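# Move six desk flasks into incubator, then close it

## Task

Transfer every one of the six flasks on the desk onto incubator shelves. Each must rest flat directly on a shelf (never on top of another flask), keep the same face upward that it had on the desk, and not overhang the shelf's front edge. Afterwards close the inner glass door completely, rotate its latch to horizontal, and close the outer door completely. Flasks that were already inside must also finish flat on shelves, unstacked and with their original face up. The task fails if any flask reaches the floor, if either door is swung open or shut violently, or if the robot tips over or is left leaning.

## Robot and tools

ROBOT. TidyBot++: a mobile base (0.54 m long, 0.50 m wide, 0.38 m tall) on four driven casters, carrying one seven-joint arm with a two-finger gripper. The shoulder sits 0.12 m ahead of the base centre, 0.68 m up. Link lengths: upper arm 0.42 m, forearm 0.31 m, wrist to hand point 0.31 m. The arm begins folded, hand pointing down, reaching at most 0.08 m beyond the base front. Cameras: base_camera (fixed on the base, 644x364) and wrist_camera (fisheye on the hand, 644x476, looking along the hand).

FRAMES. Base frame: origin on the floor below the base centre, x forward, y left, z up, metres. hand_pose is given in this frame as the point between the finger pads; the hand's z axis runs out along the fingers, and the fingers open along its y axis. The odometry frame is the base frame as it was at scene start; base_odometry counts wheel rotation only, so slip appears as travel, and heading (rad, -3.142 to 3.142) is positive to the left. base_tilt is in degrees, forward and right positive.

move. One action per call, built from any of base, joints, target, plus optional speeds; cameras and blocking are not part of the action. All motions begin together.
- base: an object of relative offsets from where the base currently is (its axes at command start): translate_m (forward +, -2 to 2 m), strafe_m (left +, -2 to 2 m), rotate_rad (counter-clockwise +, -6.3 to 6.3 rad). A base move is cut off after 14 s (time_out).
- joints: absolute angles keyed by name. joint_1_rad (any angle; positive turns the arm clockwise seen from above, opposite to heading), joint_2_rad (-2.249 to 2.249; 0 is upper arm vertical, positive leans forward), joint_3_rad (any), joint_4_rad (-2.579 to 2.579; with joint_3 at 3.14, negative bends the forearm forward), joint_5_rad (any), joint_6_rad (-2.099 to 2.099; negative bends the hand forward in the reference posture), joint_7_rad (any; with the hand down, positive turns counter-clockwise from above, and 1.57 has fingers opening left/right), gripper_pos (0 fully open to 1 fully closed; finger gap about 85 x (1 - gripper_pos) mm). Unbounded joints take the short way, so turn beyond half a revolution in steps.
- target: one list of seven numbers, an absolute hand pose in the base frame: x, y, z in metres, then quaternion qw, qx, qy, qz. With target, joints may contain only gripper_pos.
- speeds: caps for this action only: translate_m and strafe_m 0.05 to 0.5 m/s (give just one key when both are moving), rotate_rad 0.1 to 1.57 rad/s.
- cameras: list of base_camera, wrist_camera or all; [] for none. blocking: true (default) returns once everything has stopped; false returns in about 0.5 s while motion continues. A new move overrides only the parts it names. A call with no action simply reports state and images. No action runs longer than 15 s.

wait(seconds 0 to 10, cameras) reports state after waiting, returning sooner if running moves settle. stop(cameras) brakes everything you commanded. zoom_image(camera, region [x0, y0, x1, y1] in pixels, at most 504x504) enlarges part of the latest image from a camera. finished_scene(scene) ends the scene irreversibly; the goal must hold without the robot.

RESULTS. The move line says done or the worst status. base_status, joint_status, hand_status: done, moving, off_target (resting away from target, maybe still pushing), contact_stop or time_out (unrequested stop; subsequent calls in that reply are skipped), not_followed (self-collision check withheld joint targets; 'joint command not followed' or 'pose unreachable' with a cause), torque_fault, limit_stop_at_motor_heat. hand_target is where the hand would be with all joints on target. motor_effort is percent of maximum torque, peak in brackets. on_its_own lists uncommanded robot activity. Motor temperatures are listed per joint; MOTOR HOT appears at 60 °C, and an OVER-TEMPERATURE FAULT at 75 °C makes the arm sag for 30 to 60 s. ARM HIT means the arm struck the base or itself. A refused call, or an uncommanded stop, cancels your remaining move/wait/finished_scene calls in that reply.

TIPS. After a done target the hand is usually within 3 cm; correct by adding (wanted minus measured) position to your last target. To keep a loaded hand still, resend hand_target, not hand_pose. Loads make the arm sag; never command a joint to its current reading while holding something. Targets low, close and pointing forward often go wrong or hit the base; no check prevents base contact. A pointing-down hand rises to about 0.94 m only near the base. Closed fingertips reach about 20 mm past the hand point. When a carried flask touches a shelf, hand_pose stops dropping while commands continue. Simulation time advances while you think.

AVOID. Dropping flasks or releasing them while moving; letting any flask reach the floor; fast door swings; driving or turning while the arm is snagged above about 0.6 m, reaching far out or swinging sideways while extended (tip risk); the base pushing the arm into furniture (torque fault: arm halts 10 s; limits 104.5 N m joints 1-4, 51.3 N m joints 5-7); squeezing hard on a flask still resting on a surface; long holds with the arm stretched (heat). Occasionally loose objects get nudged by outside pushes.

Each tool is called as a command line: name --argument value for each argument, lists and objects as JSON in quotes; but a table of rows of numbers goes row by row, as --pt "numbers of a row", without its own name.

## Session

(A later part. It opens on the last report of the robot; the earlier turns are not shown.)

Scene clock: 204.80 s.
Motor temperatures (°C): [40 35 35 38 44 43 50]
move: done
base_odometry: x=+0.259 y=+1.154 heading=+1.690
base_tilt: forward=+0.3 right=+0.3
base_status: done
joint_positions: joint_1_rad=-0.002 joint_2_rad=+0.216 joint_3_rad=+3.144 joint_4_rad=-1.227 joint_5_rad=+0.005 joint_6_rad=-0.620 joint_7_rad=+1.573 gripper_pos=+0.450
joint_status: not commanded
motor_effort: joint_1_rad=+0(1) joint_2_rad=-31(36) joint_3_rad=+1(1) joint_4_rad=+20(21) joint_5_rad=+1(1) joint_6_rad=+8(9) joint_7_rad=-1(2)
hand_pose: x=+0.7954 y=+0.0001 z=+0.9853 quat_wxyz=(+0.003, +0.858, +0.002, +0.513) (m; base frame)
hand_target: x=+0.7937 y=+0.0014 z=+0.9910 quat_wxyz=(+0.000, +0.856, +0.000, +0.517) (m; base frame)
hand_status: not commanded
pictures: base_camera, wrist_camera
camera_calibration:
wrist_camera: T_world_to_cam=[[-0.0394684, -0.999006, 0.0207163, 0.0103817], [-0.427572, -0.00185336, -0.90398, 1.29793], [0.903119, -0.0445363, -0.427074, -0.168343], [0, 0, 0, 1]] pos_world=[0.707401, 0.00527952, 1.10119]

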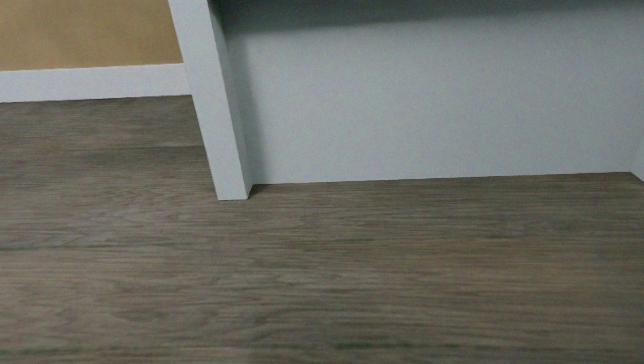

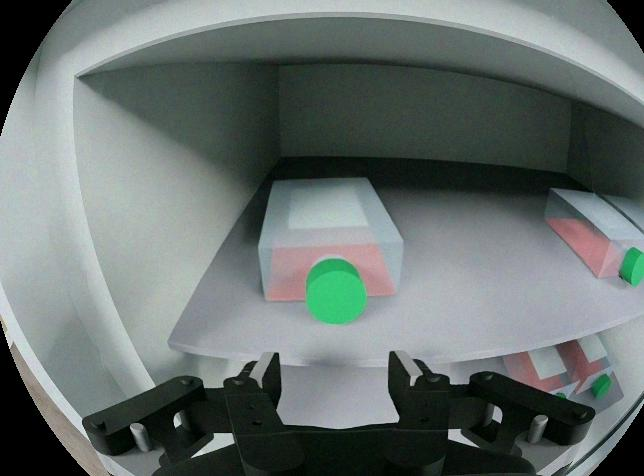

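move --base '{"translate_m": -0.5}' --cameras '[]'

move --joints '{"joint_2_rad": -0.4, "joint_4_rad": -1.4,  "joint_6_rad": -1.35, "gripper_pos": 0.35}' --base '{"rotate_rad": 1.5708}' --cameras '[]'

move --base '{"translate_m": 0.5, "strafe_m": 0.75}'

Scene clock: 207.50 s.
Motor temperatures (°C): [40 35 35 38 44 43 50]
move: done
base_odometry: x=+0.319 y=+0.658 heading=+1.690
base_tilt: forward=+0.2 right=+0.3
base_status: done
joint_positions: joint_1_rad=-0.002 joint_2_rad=+0.212 joint_3_rad=+3.144 joint_4_rad=-1.227 joint_5_rad=+0.005 joint_6_rad=-0.620 joint_7_rad=+1.573 gripper_pos=+0.450
joint_status: not commanded
motor_effort: joint_1_rad=-1(2) joint_2_rad=-31(36) joint_3_rad=+0(2) joint_4_rad=+20(22) joint_5_rad=+0(1) joint_6_rad=+8(8) joint_7_rad=-1(2)
hand_pose: x=+0.7940 y=+0.0002 z=+0.9883 quat_wxyz=(+0.003, +0.857, +0.002, +0.515) (m; base frame)
hand_target: x=+0.7937 y=+0.0014 z=+0.9910 quat_wxyz=(+0.000, +0.856, +0.000, +0.517) (m; base frame)
hand_status: not commanded
pictures: none
No camera images: "cameras" was empty.

Scene clock: 209.80 s.
Motor temperatures (°C): [40 35 35 38 44 43 50]
move: done
base_odometry: x=+0.319 y=+0.658 heading=-3.023
base_tilt: forward=+0.2 right=+0.3
base_status: done
joint_positions: joint_1_rad=+0.003 joint_2_rad=-0.383 joint_3_rad=+3.142 joint_4_rad=-1.375 joint_5_rad=+0.005 joint_6_rad=-1.303 joint_7_rad=+1.573 gripper_pos=+0.350
joint_status: all done
motor_effort: joint_1_rad=+0(4) joint_2_rad=-5(34) joint_3_rad=+1(5) joint_4_rad=+17(22) joint_5_rad=+1(2) joint_6_rad=+6(9) joint_7_rad=-1(2)
hand_pose: x=+0.4580 y=-0.0013 z=+1.0377 quat_wxyz=(+0.003, +0.912, -0.001, +0.411) (m; base frame)
hand_target: x=+0.4411 y=+0.0014 z=+1.0205 quat_wxyz=(+0.000, +0.923, +0.000, +0.386) (m; base frame)
hand_status: not commanded
pictures: none
No camera images: "cameras" was empty.

Scene clock: 212.83 s.
Motor temperatures (°C): [40 35 35 38 44 43 50]
move: done
base_odometry: x=-0.089 y=-0.147 heading=-3.022
base_tilt: forward=+0.2 right=+0.3
base_status: done
joint_positions: joint_1_rad=+0.003 joint_2_rad=-0.386 joint_3_rad=+3.142 joint_4_rad=-1.377 joint_5_rad=+0.005 joint_6_rad=-1.306 joint_7_rad=+1.573 gripper_pos=+0.350
joint_status: not commanded
motor_effort: joint_1_rad=+0(1) joint_2_rad=-5(9) joint_3_rad=+0(3) joint_4_rad=+17(19) joint_5_rad=+0(2) joint_6_rad=+7(7) joint_7_rad=-1(2)
hand_pose: x=+0.4564 y=-0.0013 z=+1.0368 quat_wxyz=(+0.003, +0.912, -0.001, +0.409) (m; base frame)
hand_target: x=+0.4411 y=+0.0014 z=+1.0205 quat_wxyz=(+0.000, +0.923, +0.000, +0.386) (m; base frame)
hand_status: not commanded
pictures: base_camera, wrist_camera
camera_calibration:
wrist_camera: T_world_to_cam=[[-0.0393853, -0.99884, 0.0276942, -0.0126808], [-0.625555, 0.00303489, -0.780174, 1.16159], [0.779185, -0.0480516, -0.624949, 0.421491], [0, 0, 0, 1]] pos_world=[0.397717, 0.00406188, 1.17]

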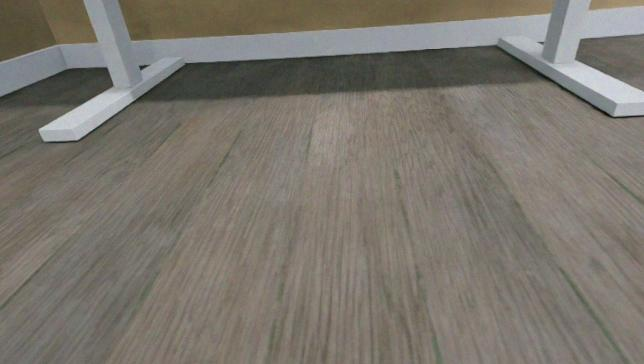

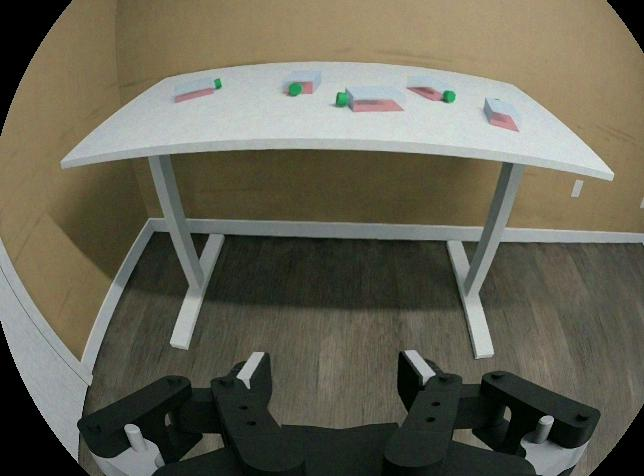

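move --joints '{"joint_2_rad": 0.065, "joint_4_rad": -1.325,  "joint_6_rad": -0.704, "gripper_pos": 0.2}' --base '{"translate_m": 0.46, "strafe_m": -0.74, "rotate_rad": 0.454}'

Scene clock: 216.03 s.
Motor temperatures (°C): [40 35 35 38 44 43 50]
move: done
base_odometry: x=-0.634 y=+0.534 heading=-2.568
base_tilt: forward=+0.2 right=+0.3
base_status: done
joint_positions: joint_1_rad=+0.005 joint_2_rad=+0.058 joint_3_rad=+3.142 joint_4_rad=-1.352 joint_5_rad=+0.005 joint_6_rad=-0.742 joint_7_rad=+1.573 gripper_pos=+0.200
joint_status: all done
motor_effort: joint_1_rad=+0(3) joint_2_rad=-25(28) joint_3_rad=+0(3) joint_4_rad=+20(23) joint_5_rad=+0(2) joint_6_rad=+8(8) joint_7_rad=-1(2)
hand_pose: x=+0.7139 y=-0.0029 z=+0.9813 quat_wxyz=(+0.004, +0.880, -0.001, +0.475) (m; base frame)
hand_target: x=+0.7252 y=+0.0014 z=+1.0027 quat_wxyz=(+0.000, +0.866, +0.000, +0.500) (m; base frame)
hand_status: not commanded
pictures: base_camera, wrist_camera
camera_calibration:
wrist_camera: T_world_to_cam=[[-0.042739, -0.99881, 0.0234772, 0.00392684], [-0.505223, 0.00133376, -0.862988, 1.27471], [0.86193, -0.0487445, -0.504679, 0.00905976], [0, 0, 0, 1]] pos_world=[0.636369, 0.00266363, 1.10454]

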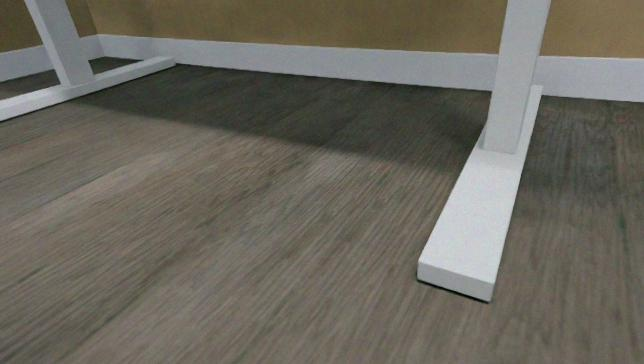

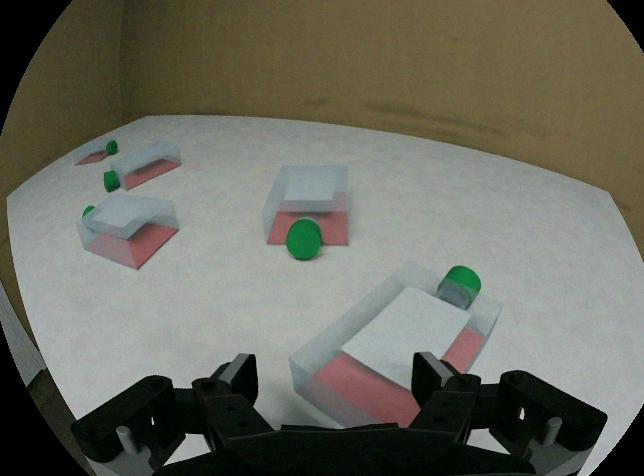

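move --base '{"translate_m": 0.17, "strafe_m": 0.024}' --speeds '{"translate_m": 0.2}'

zoom_image --camera "wrist_camera" --region '[180, 200, 500, 440]'

Scene clock: 218.07 s.
Motor temperatures (°C): [40 35 35 38 44 43 50]
move: done
base_odometry: x=-0.764 y=+0.421 heading=-2.568
base_tilt: forward=+0.2 right=+0.3
base_status: done
joint_positions: joint_1_rad=+0.005 joint_2_rad=+0.063 joint_3_rad=+3.142 joint_4_rad=-1.351 joint_5_rad=+0.005 joint_6_rad=-0.738 joint_7_rad=+1.573 gripper_pos=+0.200
joint_status: not commanded
motor_effort: joint_1_rad=+0(1) joint_2_rad=-25(29) joint_3_rad=+1(1) joint_4_rad=+20(21) joint_5_rad=+1(1) joint_6_rad=+7(8) joint_7_rad=-1(1)
hand_pose: x=+0.7163 y=-0.0029 z=+0.9800 quat_wxyz=(+0.004, +0.880, -0.001, +0.475) (m; base frame)
hand_target: x=+0.7252 y=+0.0014 z=+1.0027 quat_wxyz=(+0.000, +0.866, +0.000, +0.500) (m; base frame)
hand_status: not commanded
pictures: base_camera, wrist_camera
camera_calibration:
wrist_camera: T_world_to_cam=[[-0.0426922, -0.998811, 0.0235573, 0.00394193], [-0.505034, 0.00123025, -0.863098, 1.2748], [0.862043, -0.0487448, -0.504486, 0.00605028], [0, 0, 0, 1]] pos_world=[0.638769, 0.00266384, 1.10324]

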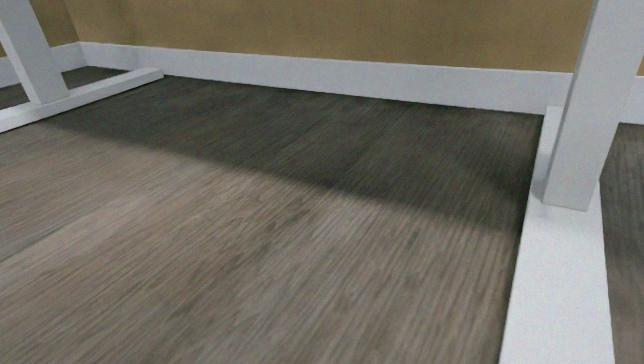

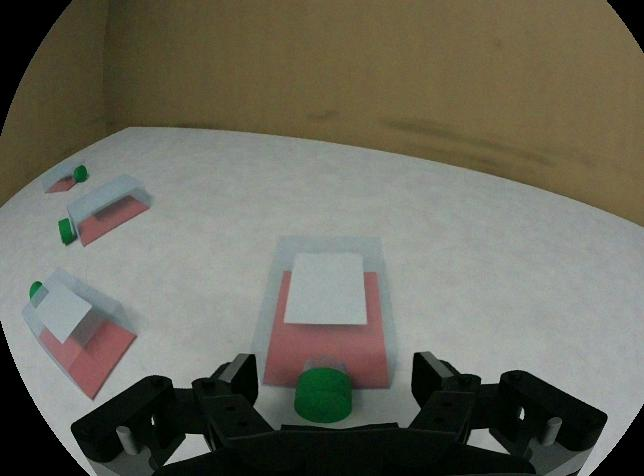

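Scaled by 1.575.

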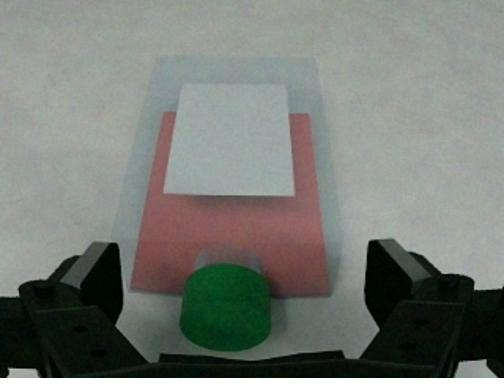

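move --base '{"translate_m": 0.018, "strafe_m": 0.008}' --joints '{"joint_2_rad": 0.01, "joint_4_rad": -1.52,  "joint_6_rad": -0.51}'

zoom_image --camera "wrist_camera" --region '[180, 200, 500, 440]'

Scene clock: 219.83 s.
Motor temperatures (°C): [40 35 35 38 44 43 50]
move: done
base_odometry: x=-0.775 y=+0.405 heading=-2.569
base_tilt: forward=+0.3 right=+0.3
base_status: done
joint_positions: joint_1_rad=+0.004 joint_2_rad=+0.039 joint_3_rad=+3.142 joint_4_rad=-1.500 joint_5_rad=+0.005 joint_6_rad=-0.549 joint_7_rad=+1.573 gripper_pos=+0.200
joint_status: all done
motor_effort: joint_1_rad=+0(2) joint_2_rad=-24(29) joint_3_rad=+1(2) joint_4_rad=+21(22) joint_5_rad=+0(1) joint_6_rad=+8(8) joint_7_rad=-1(1)
hand_pose: x=+0.7203 y=-0.0025 z=+0.9586 quat_wxyz=(+0.004, +0.864, +0.000, +0.503) (m; base frame)
hand_target: x=+0.7150 y=+0.0014 z=+0.9746 quat_wxyz=(+0.000, +0.852, +0.000, +0.523) (m; base frame)
hand_status: not commanded
pictures: base_camera, wrist_camera
camera_calibration:
wrist_camera: T_world_to_cam=[[-0.0429991, -0.99885, 0.0212086, 0.00743804], [-0.448619, 0.000335985, -0.893723, 1.247], [0.892688, -0.0479439, -0.448117, -0.0843297], [0, 0, 0, 1]] pos_world=[0.635027, 0.00296743, 1.07652]

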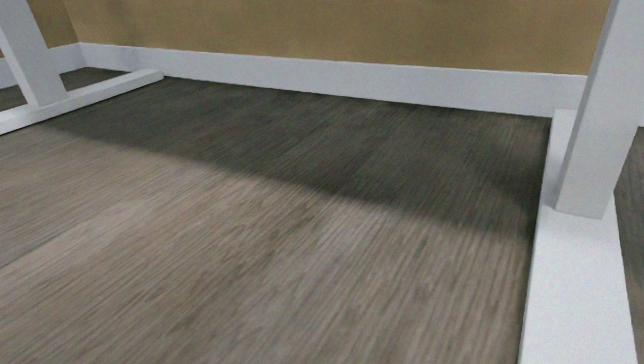

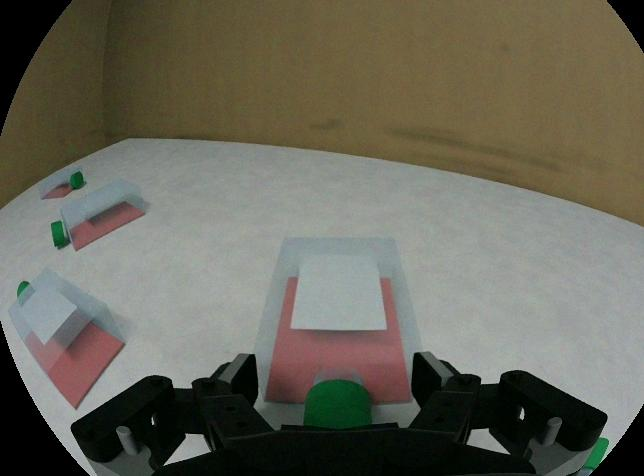

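Scaled by 1.575.

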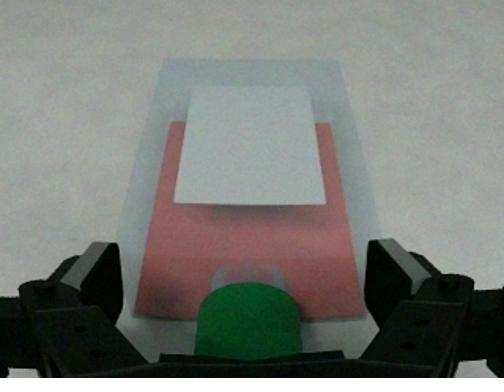

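move --joints '{"joint_2_rad": 0.01, "joint_4_rad": -1.607,  "joint_6_rad": -0.42}'

zoom_image --camera "wrist_camera" --region '[180, 200, 500, 440]'

Scene clock: 223.30 s.
Motor temperatures (°C): [40 35 35 38 44 43 50]
move: done
base_odometry: x=-0.775 y=+0.405 heading=-2.569
base_tilt: forward=+0.3 right=+0.3
base_status: not commanded
joint_positions: joint_1_rad=+0.004 joint_2_rad=+0.035 joint_3_rad=+3.142 joint_4_rad=-1.589 joint_5_rad=+0.005 joint_6_rad=-0.457 joint_7_rad=+1.573 gripper_pos=+0.200
joint_status: all done
motor_effort: joint_1_rad=+0(1) joint_2_rad=-24(26) joint_3_rad=+1(1) joint_4_rad=+21(23) joint_5_rad=+0(1) joint_6_rad=+8(8) joint_7_rad=-1(1)
hand_pose: x=+0.7192 y=-0.0024 z=+0.9336 quat_wxyz=(+0.004, +0.863, +0.000, +0.506) (m; base frame)
hand_target: x=+0.7153 y=+0.0014 z=+0.9481 quat_wxyz=(+0.000, +0.851, +0.000, +0.525) (m; base frame)
hand_status: not commanded
pictures: base_camera, wrist_camera
camera_calibration:
wrist_camera: T_world_to_cam=[[-0.0426815, -0.998869, 0.0209429, 0.00808021], [-0.443097, 0.000137424, -0.896474, 1.22281], [0.895457, -0.0475426, -0.442602, -0.101683], [0, 0, 0, 1]] pos_world=[0.633221, 0.00306874, 1.05104]

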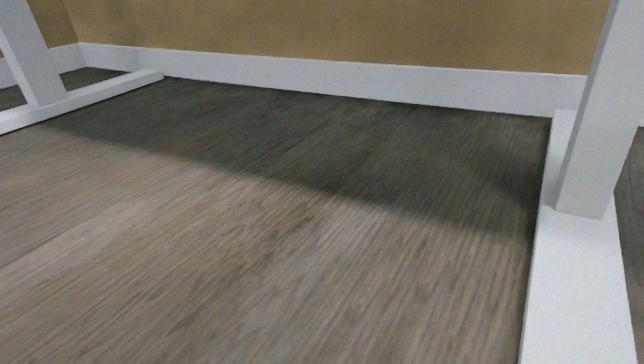

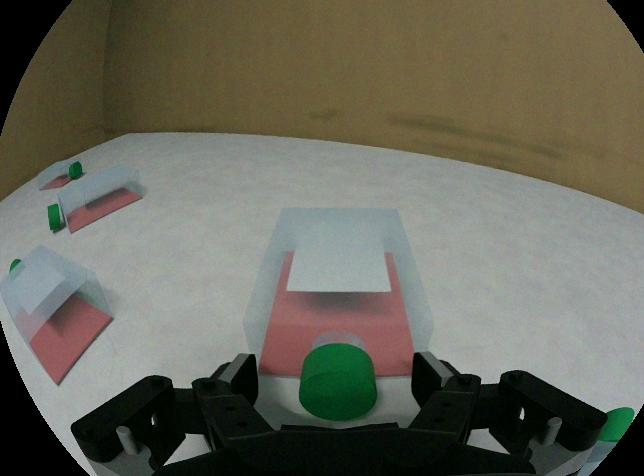

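Scaled by 1.575.

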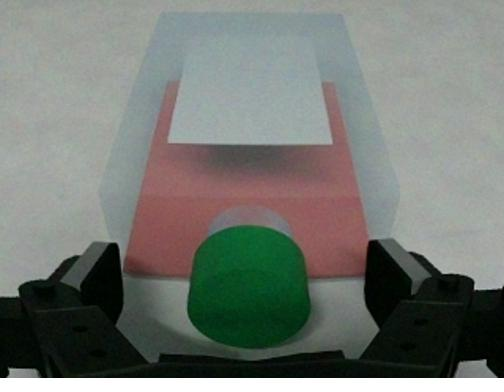

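move --joints '{"joint_4_rad": -1.617,  "joint_6_rad": -0.41, "gripper_pos": 0.35}' --cameras '[]'

move --joints '{"gripper_pos": 0.85}'

zoom_image --camera "wrist_camera" --region '[180, 200, 500, 440]'

Scene clock: 224.07 s.
Motor temperatures (°C): [40 35 35 38 44 43 50]
move: done
base_odometry: x=-0.775 y=+0.405 heading=-2.569
base_tilt: forward=+0.2 right=+0.3
base_status: not commanded
joint_positions: joint_1_rad=+0.004 joint_2_rad=+0.035 joint_3_rad=+3.142 joint_4_rad=-1.597 joint_5_rad=+0.005 joint_6_rad=-0.445 joint_7_rad=+1.573 gripper_pos=+0.350
joint_status: all done
motor_effort: joint_1_rad=+0(1) joint_2_rad=-24(25) joint_3_rad=+1(1) joint_4_rad=+21(21) joint_5_rad=+0(1) joint_6_rad=+8(8) joint_7_rad=-1(2)
hand_pose: x=+0.7197 y=-0.0024 z=+0.9323 quat_wxyz=(+0.004, +0.862, +0.000, +0.508) (m; base frame)
hand_target: x=+0.7151 y=+0.0014 z=+0.9450 quat_wxyz=(+0.000, +0.851, +0.000, +0.525) (m; base frame)
hand_status: not commanded
pictures: none
No camera images: "cameras" was empty.

Scene clock: 224.90 s.
Motor temperatures (°C): [40 35 35 38 44 43 50]
move: off_target
base_odometry: x=-0.775 y=+0.405 heading=-2.569
base_tilt: forward=+0.3 right=+0.3
base_status: not commanded
joint_positions: joint_1_rad=+0.004 joint_2_rad=+0.035 joint_3_rad=+3.142 joint_4_rad=-1.597 joint_5_rad=+0.005 joint_6_rad=-0.444 joint_7_rad=+1.573 gripper_pos=+0.682
joint_status: gripper_pos off_target (ended at +0.682, target +0.850)
motor_effort: joint_1_rad=+0(1) joint_2_rad=-24(25) joint_3_rad=+0(1) joint_4_rad=+20(22) joint_5_rad=+1(1) joint_6_rad=+8(9) joint_7_rad=-1(1)
hand_pose: x=+0.7197 y=-0.0024 z=+0.9326 quat_wxyz=(+0.004, +0.861, +0.000, +0.508) (m; base frame)
hand_target: x=+0.7151 y=+0.0014 z=+0.9450 quat_wxyz=(+0.000, +0.851, +0.000, +0.525) (m; base frame)
hand_status: not commanded
pictures: base_camera, wrist_camera
camera_calibration:
wrist_camera: T_world_to_cam=[[-0.0427033, -0.998874, 0.0206642, 0.00841139], [-0.438155, 0.00013583, -0.898899, 1.22094], [0.897884, -0.0474401, -0.437668, -0.108918], [0, 0, 0, 1]] pos_world=[0.633117, 0.00306898, 1.04966]

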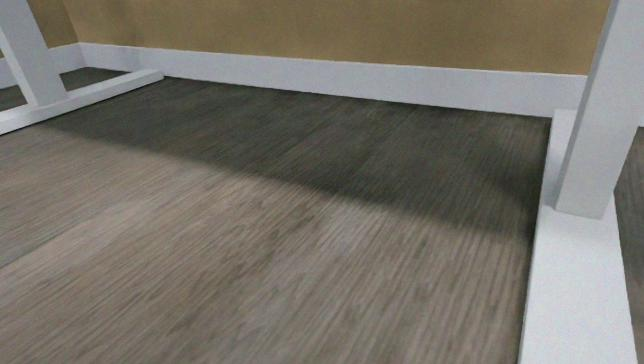

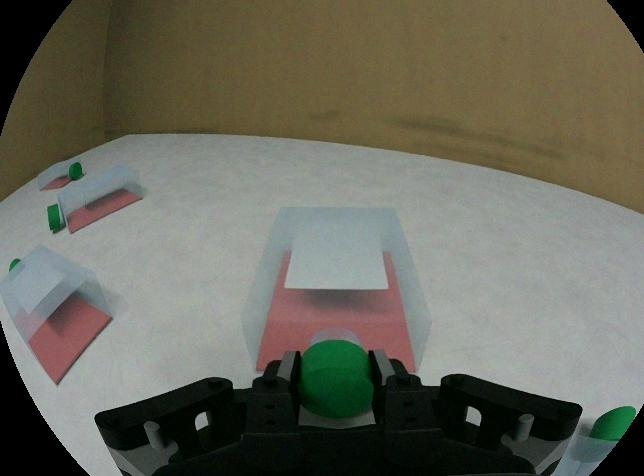

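Scaled by 1.575.

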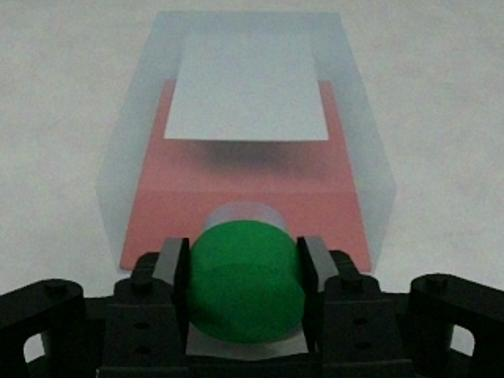

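move --joints '{"joint_2_rad": 0.015, "joint_4_rad": -1.33,  "joint_6_rad": -0.70}' --cameras '[]'

move --base '{"translate_m": -0.45}' --speeds '{"translate_m": 0.3}'

Scene clock: 226.53 s.
Motor temperatures (°C): [40 35 35 38 44 43 50]
move: done
base_odometry: x=-0.775 y=+0.405 heading=-2.569
base_tilt: forward=+0.3 right=+0.3
base_status: not commanded
joint_positions: joint_1_rad=+0.004 joint_2_rad=+0.034 joint_3_rad=+3.142 joint_4_rad=-1.358 joint_5_rad=+0.005 joint_6_rad=-0.656 joint_7_rad=+1.573 gripper_pos=+0.682
joint_status: all done
motor_effort: joint_1_rad=+0(1) joint_2_rad=-25(27) joint_3_rad=+0(1) joint_4_rad=+21(23) joint_5_rad=+1(1) joint_6_rad=+9(10) joint_7_rad=+0(1)
hand_pose: x=+0.7192 y=-0.0027 z=+1.0150 quat_wxyz=(+0.004, +0.854, +0.000, +0.520) (m; base frame)
hand_target: x=+0.7086 y=+0.0014 z=+1.0308 quat_wxyz=(+0.000, +0.853, +0.000, +0.521) (m; base frame)
hand_status: not commanded
pictures: none
No camera images: "cameras" was empty.

Scene clock: 228.93 s.
Motor temperatures (°C): [40 35 35 38 44 43 50]
move: done
base_odometry: x=-0.396 y=+0.649 heading=-2.569
base_tilt: forward=+0.2 right=+0.3
base_status: done
joint_positions: joint_1_rad=+0.004 joint_2_rad=+0.027 joint_3_rad=+3.142 joint_4_rad=-1.358 joint_5_rad=+0.005 joint_6_rad=-0.661 joint_7_rad=+1.573 gripper_pos=+0.682
joint_status: not commanded
motor_effort: joint_1_rad=+0(2) joint_2_rad=-25(31) joint_3_rad=+0(2) joint_4_rad=+21(23) joint_5_rad=+0(1) joint_6_rad=+9(9) joint_7_rad=-1(1)
hand_pose: x=+0.7159 y=-0.0027 z=+1.0181 quat_wxyz=(+0.004, +0.854, +0.000, +0.521) (m; base frame)
hand_target: x=+0.7086 y=+0.0014 z=+1.0308 quat_wxyz=(+0.000, +0.853, +0.000, +0.521) (m; base frame)
hand_status: not commanded
pictures: base_camera, wrist_camera
camera_calibration:
wrist_camera: T_world_to_cam=[[-0.0444649, -0.998821, 0.0194815, 0.00862898], [-0.411309, 0.000532109, -0.911496, 1.28974], [0.910411, -0.0485425, -0.410848, -0.10438], [0, 0, 0, 1]] pos_world=[0.625895, 0.00286567, 1.13254]

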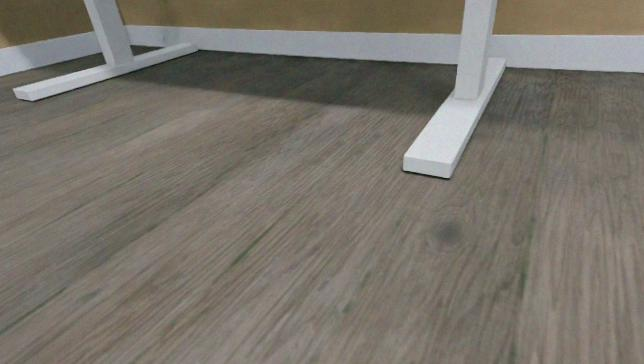

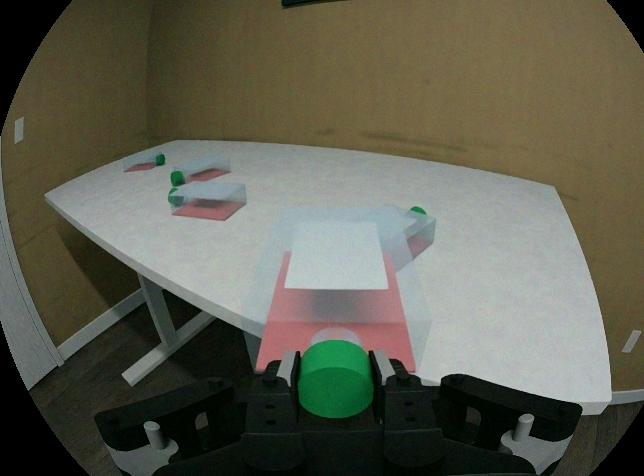

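move --base '{"rotate_rad": -2.024}' --speeds '{"rotate_rad": 0.9}' --cameras '[]'

move --base '{"strafe_m": -0.847}' --speeds '{"strafe_m": 0.35}'

Scene clock: 232.47 s.
Motor temperatures (°C): [40 35 35 38 44 43 50]
move: done
base_odometry: x=-0.396 y=+0.649 heading=+1.691
base_tilt: forward=+0.2 right=+0.3
base_status: done
joint_positions: joint_1_rad=+0.003 joint_2_rad=+0.027 joint_3_rad=+3.142 joint_4_rad=-1.358 joint_5_rad=+0.005 joint_6_rad=-0.661 joint_7_rad=+1.573 gripper_pos=+0.682
joint_status: not commanded
motor_effort: joint_1_rad=+0(3) joint_2_rad=-25(27) joint_3_rad=+1(3) joint_4_rad=+21(22) joint_5_rad=+1(2) joint_6_rad=+8(9) joint_7_rad=-1(2)
hand_pose: x=+0.7159 y=-0.0017 z=+1.0181 quat_wxyz=(+0.004, +0.854, +0.000, +0.521) (m; base frame)
hand_target: x=+0.7086 y=+0.0014 z=+1.0308 quat_wxyz=(+0.000, +0.853, +0.000, +0.521) (m; base frame)
hand_status: not commanded
pictures: none
No camera images: "cameras" was empty.

Scene clock: 235.87 s.
Motor temperatures (°C): [40 35 35 38 44 43 50]
move: done
base_odometry: x=+0.445 y=+0.750 heading=+1.690
base_tilt: forward=+0.2 right=+0.3
base_status: done
joint_positions: joint_1_rad=+0.003 joint_2_rad=+0.027 joint_3_rad=+3.142 joint_4_rad=-1.358 joint_5_rad=+0.005 joint_6_rad=-0.661 joint_7_rad=+1.573 gripper_pos=+0.682
joint_status: not commanded
motor_effort: joint_1_rad=+0(2) joint_2_rad=-25(25) joint_3_rad=+1(2) joint_4_rad=+21(22) joint_5_rad=+0(1) joint_6_rad=+9(9) joint_7_rad=+0(2)
hand_pose: x=+0.7159 y=-0.0015 z=+1.0181 quat_wxyz=(+0.004, +0.854, +0.000, +0.521) (m; base frame)
hand_target: x=+0.7086 y=+0.0014 z=+1.0308 quat_wxyz=(+0.000, +0.853, +0.000, +0.521) (m; base frame)
hand_status: not commanded
pictures: base_camera, wrist_camera
camera_calibration:
wrist_camera: T_world_to_cam=[[-0.0425864, -0.998902, 0.019504, 0.00843217], [-0.411301, -0.00026238, -0.911499, 1.28974], [0.910504, -0.0468395, -0.410839, -0.104403], [0, 0, 0, 1]] pos_world=[0.625892, 0.00387113, 1.13254]

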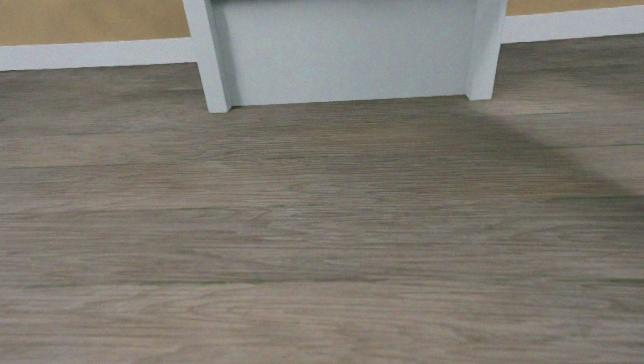

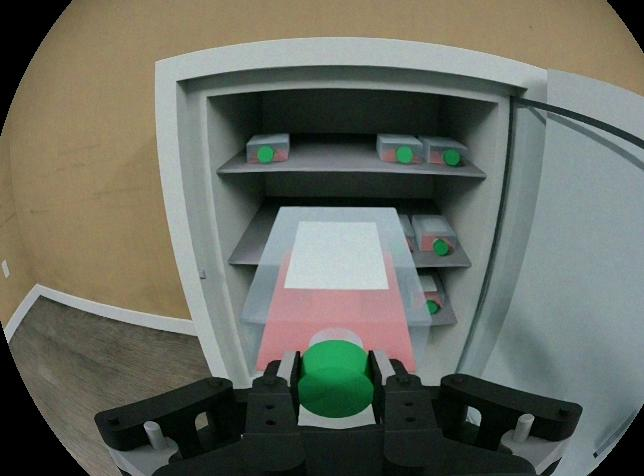

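move --base '{"translate_m": 0.33, "strafe_m": -0.013}' --speeds '{"translate_m": 0.25}'

move --base '{"translate_m": 0.12}' --speeds '{"translate_m": 0.1}'

Scene clock: 240.87 s.
Motor temperatures (°C): [40 35 35 38 44 43 50]
move: done
base_odometry: x=+0.418 y=+1.079 heading=+1.690
base_tilt: forward=+0.2 right=+0.3
base_status: done
joint_positions: joint_1_rad=+0.003 joint_2_rad=+0.026 joint_3_rad=+3.142 joint_4_rad=-1.358 joint_5_rad=+0.005 joint_6_rad=-0.662 joint_7_rad=+1.573 gripper_pos=+0.682
joint_status: not commanded
motor_effort: joint_1_rad=+0(1) joint_2_rad=-24(28) joint_3_rad=+0(1) joint_4_rad=+21(22) joint_5_rad=+0(1) joint_6_rad=+9(9) joint_7_rad=+0(2)
hand_pose: x=+0.7157 y=-0.0015 z=+1.0184 quat_wxyz=(+0.004, +0.854, +0.000, +0.521) (m; base frame)
hand_target: x=+0.7086 y=+0.0014 z=+1.0308 quat_wxyz=(+0.000, +0.853, +0.000, +0.521) (m; base frame)
hand_status: not commanded
pictures: base_camera, wrist_camera
camera_calibration:
wrist_camera: T_world_to_cam=[[-0.0425896, -0.998902, 0.0195008, 0.00842119], [-0.411218, -0.000262356, -0.911537, 1.28979], [0.910541, -0.0468411, -0.410756, -0.104165], [0, 0, 0, 1]] pos_world=[0.625592, 0.00387113, 1.13274]

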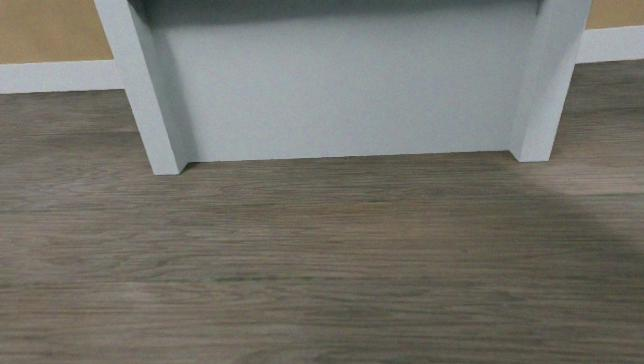

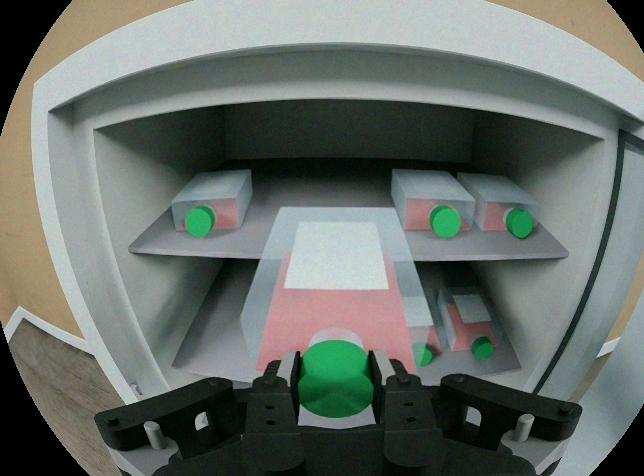

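Scene clock: 242.63 s.
Motor temperatures (°C): [40 35 35 38 44 43 50]
move: done
base_odometry: x=+0.404 y=+1.199 heading=+1.690
base_tilt: forward=+0.2 right=+0.3
base_status: done
joint_positions: joint_1_rad=+0.003 joint_2_rad=+0.025 joint_3_rad=+3.142 joint_4_rad=-1.358 joint_5_rad=+0.005 joint_6_rad=-0.663 joint_7_rad=+1.573 gripper_pos=+0.682
joint_status: not commanded
motor_effort: joint_1_rad=-1(1) joint_2_rad=-24(29) joint_3_rad=+0(1) joint_4_rad=+21(22) joint_5_rad=+1(1) joint_6_rad=+9(9) joint_7_rad=-1(1)
hand_pose: x=+0.7151 y=-0.0015 z=+1.0192 quat_wxyz=(+0.004, +0.853, +0.000, +0.521) (m; base frame)
hand_target: x=+0.7086 y=+0.0014 z=+1.0308 quat_wxyz=(+0.000, +0.853, +0.000, +0.521) (m; base frame)
hand_status: not commanded
pictures: base_camera, wrist_camera
camera_calibration:
wrist_camera: T_world_to_cam=[[-0.0426098, -0.998902, 0.0194575, 0.00844351], [-0.410319, -0.000260809, -0.911942, 1.29009], [0.910946, -0.0468415, -0.409858, -0.104599], [0, 0, 0, 1]] pos_world=[0.624991, 0.00387113, 1.13345]

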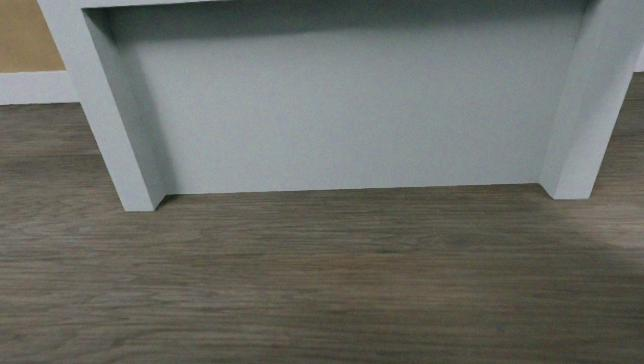

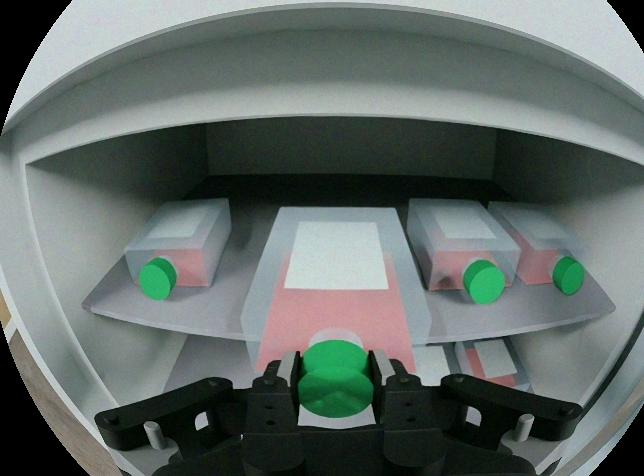

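move --base '{"strafe_m": 0.015, "rotate_rad": 0.035}' --speeds '{"strafe_m": 0.1}'

Scene clock: 243.43 s.
Motor temperatures (°C): [40 35 35 38 44 43 50]
move: done
base_odometry: x=+0.389 y=+1.197 heading=+1.725
base_tilt: forward=+0.2 right=+0.3
base_status: done
joint_positions: joint_1_rad=-0.005 joint_2_rad=+0.025 joint_3_rad=+3.137 joint_4_rad=-1.358 joint_5_rad=+0.005 joint_6_rad=-0.663 joint_7_rad=+1.573 gripper_pos=+0.682
joint_status: not commanded
motor_effort: joint_1_rad=+0(4) joint_2_rad=-25(26) joint_3_rad=+0(3) joint_4_rad=+21(22) joint_5_rad=+0(1) joint_6_rad=+8(9) joint_7_rad=-1(1)
hand_pose: x=+0.7151 y=+0.0060 z=+1.0192 quat_wxyz=(+0.000, +0.853, +0.006, +0.521) (m; base frame)
hand_target: x=+0.7086 y=+0.0014 z=+1.0308 quat_wxyz=(+0.000, +0.853, +0.000, +0.521) (m; base frame)
hand_status: not commanded
pictures: base_camera, wrist_camera
camera_calibration:
wrist_camera: T_world_to_cam=[[-0.0298127, -0.999368, 0.0193507, 0.00689749], [-0.410172, -0.0054227, -0.911992, 1.29005], [0.911521, -0.0351261, -0.409752, -0.104788], [0, 0, 0, 1]] pos_world=[0.624867, 0.0102079, 1.13345]

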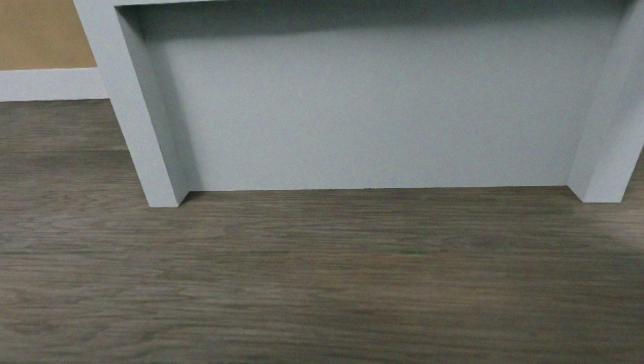

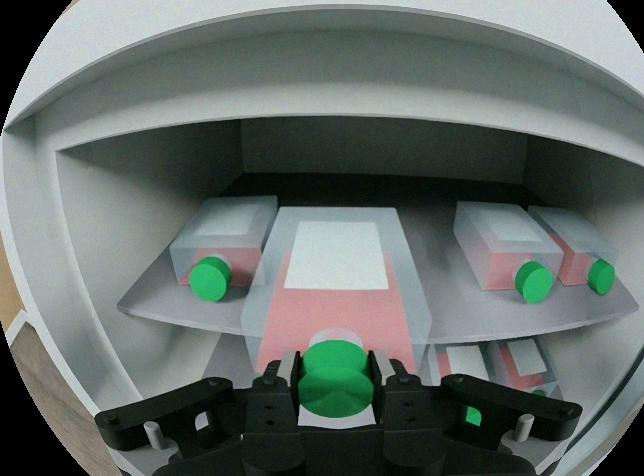

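move --base '{"strafe_m": -0.024}' --speeds '{"strafe_m": 0.1}'

Scene clock: 244.33 s.
Motor temperatures (°C): [40 35 35 38 44 43 50]
move: done
base_odometry: x=+0.413 y=+1.201 heading=+1.725
base_tilt: forward=+0.2 right=+0.3
base_status: done
joint_positions: joint_1_rad=-0.001 joint_2_rad=+0.025 joint_3_rad=+3.138 joint_4_rad=-1.358 joint_5_rad=+0.005 joint_6_rad=-0.663 joint_7_rad=+1.573 gripper_pos=+0.682
joint_status: not commanded
motor_effort: joint_1_rad=-1(3) joint_2_rad=-24(26) joint_3_rad=+0(3) joint_4_rad=+21(22) joint_5_rad=+0(1) joint_6_rad=+9(9) joint_7_rad=-1(2)
hand_pose: x=+0.7151 y=+0.0032 z=+1.0192 quat_wxyz=(+0.002, +0.853, +0.004, +0.521) (m; base frame)
hand_target: x=+0.7086 y=+0.0014 z=+1.0308 quat_wxyz=(+0.000, +0.853, +0.000, +0.521) (m; base frame)
hand_status: not commanded
pictures: base_camera, wrist_camera
camera_calibration:
wrist_camera: T_world_to_cam=[[-0.0345134, -0.999216, 0.0193988, 0.00746532], [-0.410216, -0.00353619, -0.911981, 1.29014], [0.911335, -0.0394333, -0.409773, -0.104663], [0, 0, 0, 1]] pos_world=[0.624876, 0.00789445, 1.13355]

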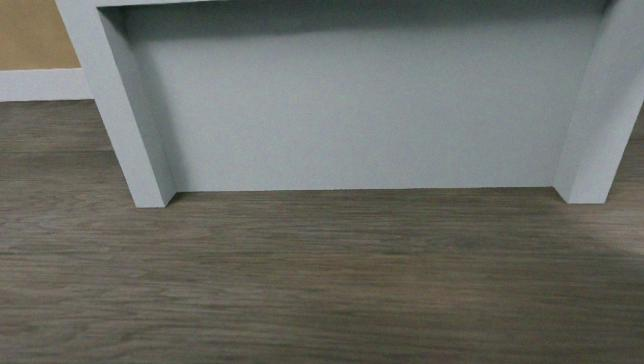

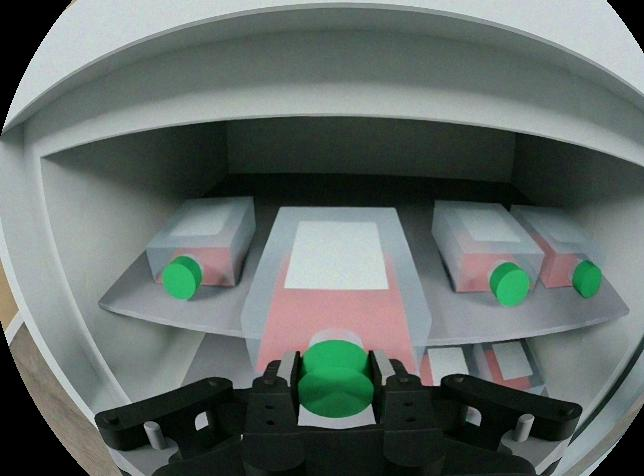

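move --joints '{"joint_2_rad": 0.033, "joint_4_rad": -1.428,  "joint_6_rad": -0.595}'

Scene clock: 245.43 s.
Motor temperatures (°C): [40 35 35 38 44 43 50]
move: done
base_odometry: x=+0.413 y=+1.201 heading=+1.725
base_tilt: forward=+0.2 right=+0.3
base_status: not commanded
joint_positions: joint_1_rad=-0.001 joint_2_rad=+0.026 joint_3_rad=+3.138 joint_4_rad=-1.417 joint_5_rad=+0.005 joint_6_rad=-0.625 joint_7_rad=+1.573 gripper_pos=+0.682
joint_status: all done
motor_effort: joint_1_rad=+0(1) joint_2_rad=-25(26) joint_3_rad=+0(1) joint_4_rad=+21(23) joint_5_rad=+0(1) joint_6_rad=+9(9) joint_7_rad=+0(1)
hand_pose: x=+0.7152 y=+0.0033 z=+0.9938 quat_wxyz=(+0.002, +0.859, +0.004, +0.511) (m; base frame)
hand_target: x=+0.7207 y=+0.0014 z=+0.9916 quat_wxyz=(+0.000, +0.856, +0.000, +0.517) (m; base frame)
hand_status: not commanded
pictures: base_camera, wrist_camera
camera_calibration:
wrist_camera: T_world_to_cam=[[-0.0337759, -0.999223, 0.0203001, 0.00655333], [-0.43162, -0.00373622, -0.902048, 1.27239], [0.901423, -0.0392294, -0.431159, -0.0868445], [0, 0, 0, 1]] pos_world=[0.627694, 0.00789531, 1.11018]

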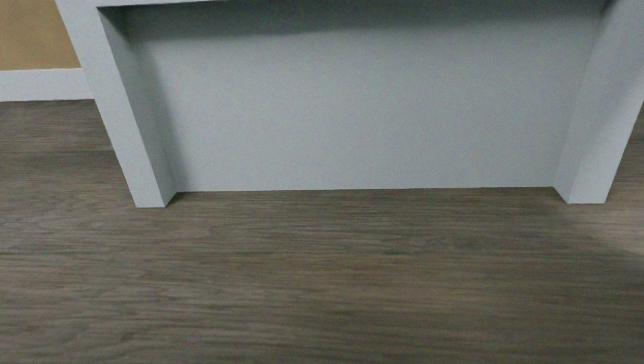

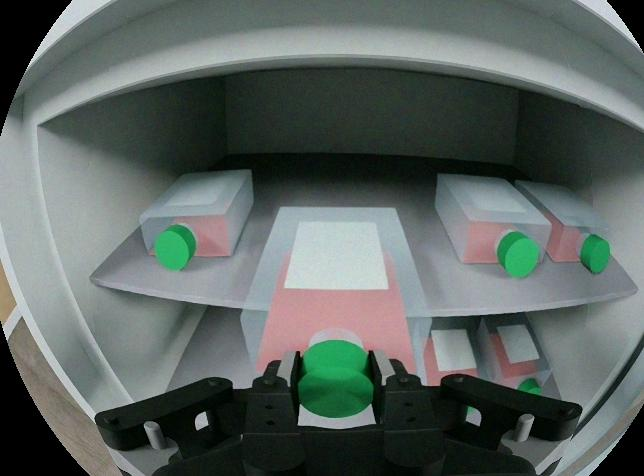

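move --base '{"translate_m": 0.095}' --speeds '{"translate_m": 0.08}'

Scene clock: 247.27 s.
Motor temperatures (°C): [40 35 35 38 44 43 50]
move: done
base_odometry: x=+0.398 y=+1.295 heading=+1.726
base_tilt: forward=+0.2 right=+0.3
base_status: done
joint_positions: joint_1_rad=-0.001 joint_2_rad=+0.029 joint_3_rad=+3.138 joint_4_rad=-1.417 joint_5_rad=+0.005 joint_6_rad=-0.625 joint_7_rad=+1.573 gripper_pos=+0.682
joint_status: not commanded
motor_effort: joint_1_rad=-1(1) joint_2_rad=-25(28) joint_3_rad=+0(1) joint_4_rad=+21(22) joint_5_rad=+0(1) joint_6_rad=+8(9) joint_7_rad=-1(1)
hand_pose: x=+0.7163 y=+0.0033 z=+0.9918 quat_wxyz=(+0.002, +0.860, +0.004, +0.510) (m; base frame)
hand_target: x=+0.7207 y=+0.0014 z=+0.9916 quat_wxyz=(+0.000, +0.856, +0.000, +0.517) (m; base frame)
hand_status: not commanded
pictures: base_camera, wrist_camera
camera_calibration:
wrist_camera: T_world_to_cam=[[-0.0337106, -0.999223, 0.0204142, 0.00647128], [-0.434564, -0.00373918, -0.900633, 1.27178], [0.90001, -0.0392321, -0.4341, -0.0847867], [0, 0, 0, 1]] pos_world=[0.629197, 0.0078953, 1.10847]

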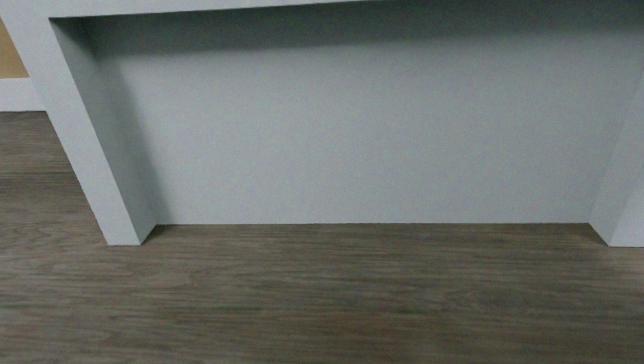

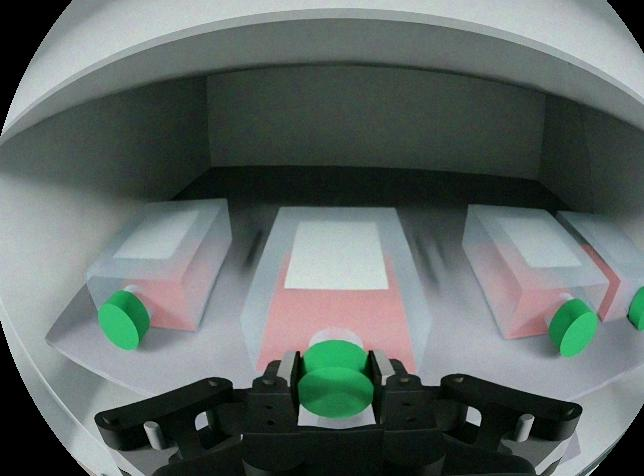

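move --base '{"translate_m": 0.02}' --speeds '{"translate_m": 0.08}' --cameras '[]'

move --joints '{"joint_2_rad": 0.033, "joint_4_rad": -1.45,  "joint_6_rad": -0.577}' --cameras '[]'

move --joints '{"joint_2_rad": 0.033, "joint_4_rad": -1.47,  "joint_6_rad": -0.557}'

Scene clock: 248.23 s.
Motor temperatures (°C): [40 35 35 38 44 43 50]
move: done
base_odometry: x=+0.395 y=+1.315 heading=+1.726
base_tilt: forward=+0.2 right=+0.3
base_status: done
joint_positions: joint_1_rad=-0.001 joint_2_rad=+0.036 joint_3_rad=+3.138 joint_4_rad=-1.417 joint_5_rad=+0.005 joint_6_rad=-0.625 joint_7_rad=+1.573 gripper_pos=+0.682
joint_status: not commanded
motor_effort: joint_1_rad=+0(1) joint_2_rad=-25(29) joint_3_rad=+0(1) joint_4_rad=+21(23) joint_5_rad=+1(1) joint_6_rad=+8(9) joint_7_rad=-1(2)
hand_pose: x=+0.7183 y=+0.0033 z=+0.9880 quat_wxyz=(+0.001, +0.862, +0.004, +0.507) (m; base frame)
hand_target: x=+0.7207 y=+0.0014 z=+0.9916 quat_wxyz=(+0.000, +0.856, +0.000, +0.517) (m; base frame)
hand_status: not commanded
pictures: none
No camera images: "cameras" was empty.

Scene clock: 248.83 s.
Motor temperatures (°C): [40 35 35 38 44 43 50]
move: done
base_odometry: x=+0.395 y=+1.315 heading=+1.726
base_tilt: forward=+0.2 right=+0.3
base_status: not commanded
joint_positions: joint_1_rad=-0.001 joint_2_rad=+0.036 joint_3_rad=+3.138 joint_4_rad=-1.427 joint_5_rad=+0.005 joint_6_rad=-0.606 joint_7_rad=+1.573 gripper_pos=+0.682
joint_status: all done
motor_effort: joint_1_rad=+0(1) joint_2_rad=-24(25) joint_3_rad=+0(1) joint_4_rad=+20(21) joint_5_rad=+0(1) joint_6_rad=+8(8) joint_7_rad=-1(2)
hand_pose: x=+0.7200 y=+0.0033 z=+0.9876 quat_wxyz=(+0.001, +0.859, +0.004, +0.511) (m; base frame)
hand_target: x=+0.7208 y=+0.0014 z=+0.9836 quat_wxyz=(+0.000, +0.857, +0.000, +0.515) (m; base frame)
hand_status: not commanded
pictures: none
No camera images: "cameras" was empty.

Scene clock: 249.43 s.
Motor temperatures (°C): [40 35 35 38 44 43 50]
move: done
base_odometry: x=+0.395 y=+1.315 heading=+1.726
base_tilt: forward=+0.3 right=+0.3
base_status: not commanded
joint_positions: joint_1_rad=-0.001 joint_2_rad=+0.035 joint_3_rad=+3.138 joint_4_rad=-1.439 joint_5_rad=+0.005 joint_6_rad=-0.582 joint_7_rad=+1.573 gripper_pos=+0.682
joint_status: all done
motor_effort: joint_1_rad=-1(1) joint_2_rad=-23(24) joint_3_rad=+0(1) joint_4_rad=+19(21) joint_5_rad=+0(1) joint_6_rad=+7(8) joint_7_rad=-1(1)
hand_pose: x=+0.7220 y=+0.0034 z=+0.9872 quat_wxyz=(+0.001, +0.856, +0.004, +0.516) (m; base frame)
hand_target: x=+0.7213 y=+0.0014 z=+0.9774 quat_wxyz=(+0.000, +0.857, +0.000, +0.515) (m; base frame)
hand_status: not commanded
pictures: base_camera, wrist_camera
camera_calibration:
wrist_camera: T_world_to_cam=[[-0.0338372, -0.999231, 0.0198058, 0.00757859], [-0.420689, -0.00373569, -0.907197, 1.2666], [0.906573, -0.0390291, -0.42024, -0.110396], [0, 0, 0, 1]] pos_world=[0.633184, 0.00799576, 1.10251]

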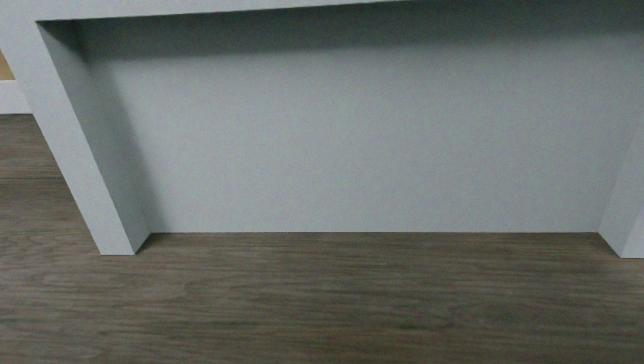

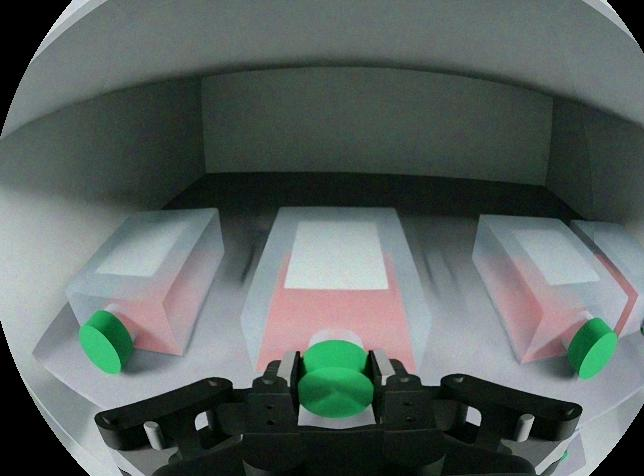

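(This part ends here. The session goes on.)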